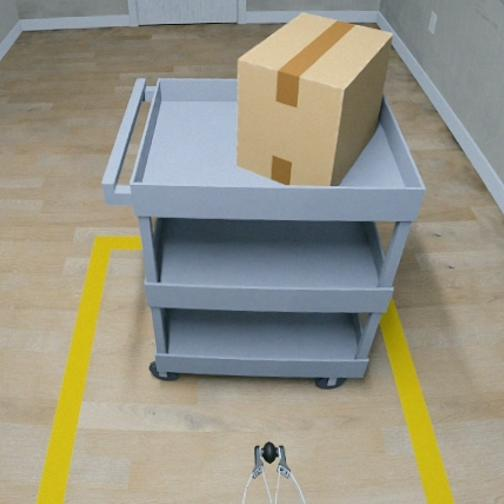

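Emit:
move(blocking=false, r2={"base":{"translate_m":-0.0538,"strafe_m":0.1592},"joints":{"wrist_yaw_rad":1.5},"pace":"slow","speeds":{"wrist_yaw_rad":0.085}}, cameras=[])

Emit:
wait(seconds=4, cameras=["r2_wrist_camera"])

Scene clock: 2230.60 s.
move: r2 moving
r1: as last shown
r1.base_tilt: forward=-1.6 right=+1.3
r1.lidar_m: 0.87 2.48 1.54 1.49 1.25 0.91 0.86 0.90 1.30 1.27 1.33 0.91
r1.motor_effort: lift_m=+13(13) arm_m=-5(5) wheel_0=+3(3) wheel_1=-1(1) wheel_2=+1(1)
r1.servo_current: wrist_yaw_rad=59(59) wrist_pitch_rad=46(52) wrist_roll_rad=39(65) gripper_m=52(59)
r1.wrist_depth_mm: - - - - 723 - - / - - - 788 723 - - / - - - - 661 654 - / - - - - - - - / - - - - - - - / - - 185 198 170 1921 - / 1756 1661 163 165 144 1430 1537
r2.base_odometry: x=-2.307 y=-2.391 heading=-2.138
r2.turned_by_wheels: +0.001
r2.turned_by_imu: +0.002
r2.base_tilt: forward=-0.7 right=+0.1
r2.lidar_m: 1.15 0.33 0.31 3.25 3.38 4.55 - 2.13 1.56 1.45 1.54 1.19
r2.base_status: translate_m moving; strafe_m moving
r2.joint_positions: lift_m=+0.840 arm_m=+0.000 wrist_yaw_rad=+1.635 wrist_pitch_rad=+0.008 wrist_roll_rad=+0.000 gripper_m=-0.024
r2.joint_status: wrist_yaw_rad moving
r2.measured_speeds: translate_m=-0.017 strafe_m=+0.047 rotate_rad=+0.001 lift_m=+0.000 arm_m=+0.000 wrist_yaw_rad=-0.079 wrist_pitch_rad=+0.000 wrist_roll_rad=+0.000
r2.motor_effort: lift_m=+21(21) arm_m=-4(4) wheel_0=-1(11) wheel_1=+7(10) wheel_2=+8(10)
r2.servo_current: wrist_yaw_rad=130(130) wrist_pitch_rad=52(52) wrist_roll_rad=39(59) gripper_m=98(104)
r2.hand_pose: x=+0.2396 y=+0.2934 z=+1.0157 quat_wxyz=(+0.684, -0.003, +0.003, +0.729) (m; r2's base frame)
r2.wrist_depth_mm: - - 242 163 239 239 238 / - - 245 164 241 240 239 / - - 245 165 243 241 241 / - - 247 166 244 244 243 / - - 248 166 245 244 244 / - - 187 167 181 247 245 / - - 251 - 249 246 247
pictures: none
No camera images: "cameras" was empty.

Scene clock: 2233.03 s.
earlier move: r2 done
r1.base_odometry: x=+0.698 y=+0.001 heading=+1.392
r1.turned_by_wheels: +0.000
r1.turned_by_imu: +0.000
r1.base_tilt: forward=-1.6 right=+1.3
r1.lidar_m: 0.86 2.50 1.55 1.49 1.23 0.91 0.86 0.91 1.27 1.24 1.32 0.90
r1.base_status: not commanded
r1.joint_positions: lift_m=+0.500 arm_m=+0.000 wrist_yaw_rad=+0.002 wrist_pitch_rad=+0.006 wrist_roll_rad=+0.002 gripper_m=-0.019
r1.joint_status: not commanded
r1.measured_speeds: all 0
r1.motor_effort: lift_m=+13(13) arm_m=-5(5) wheel_0=+3(4) wheel_1=-1(1) wheel_2=+1(1)
r1.servo_current: wrist_yaw_rad=52(72) wrist_pitch_rad=52(52) wrist_roll_rad=46(65) gripper_m=52(59)
r1.hand_pose: x=+0.4595 y=-0.0869 z=+0.6769 quat_wxyz=(+1.000, +0.001, +0.003, +0.001) (m; r1's base frame)
r1.wrist_depth_mm: - - - - 732 - - / - - - 798 732 - - / - - - - 654 654 - / - - - - - - - / - - - - - - - / - - 186 198 170 1756 - / 1756 1661 163 165 144 1397 1576
r2.base_odometry: x=-2.156 y=-2.428 heading=-2.138
r2.turned_by_wheels: +0.000
r2.turned_by_imu: +0.001
r2.base_tilt: forward=-0.7 right=+0.1
r2.lidar_m: 1.04 0.34 0.35 3.12 3.22 4.32 - 2.38 1.70 1.62 1.69 1.27
r2.base_status: done
r2.joint_positions: lift_m=+0.840 arm_m=+0.000 wrist_yaw_rad=+1.507 wrist_pitch_rad=+0.008 wrist_roll_rad=+0.000 gripper_m=-0.024
r2.joint_status: all done
r2.measured_speeds: all 0
r2.motor_effort: lift_m=+21(21) arm_m=-4(4) wheel_0=+0(11) wheel_1=+2(11) wheel_2=+9(11)
r2.servo_current: wrist_yaw_rad=52(215) wrist_pitch_rad=52(59) wrist_roll_rad=46(59) gripper_m=98(111)
r2.hand_pose: x=+0.2767 y=+0.2822 z=+1.0158 quat_wxyz=(+0.729, -0.003, +0.003, +0.684) (m; r2's base frame)
r2.wrist_depth_mm: - - 242 162 238 238 236 / - - 243 162 240 239 237 / - - 245 164 242 241 239 / - - 248 167 244 243 241 / - - 249 167 245 244 242 / - - 250 167 180 245 244 / - - 252 - 248 - 246
wait: 2.43 of 4 s (r2 has come to rest)
pictures: r2_wrist_camera
Images, in order (width x height): r2_wrist_camera 616x392.

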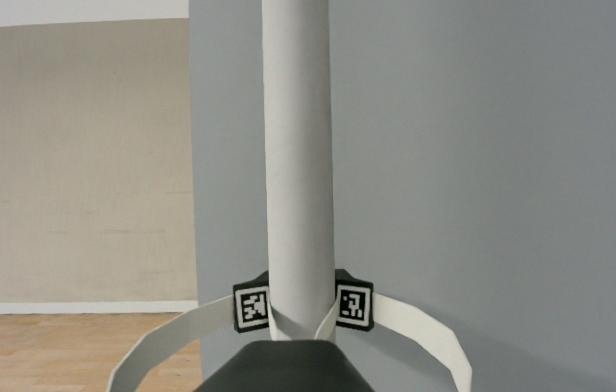

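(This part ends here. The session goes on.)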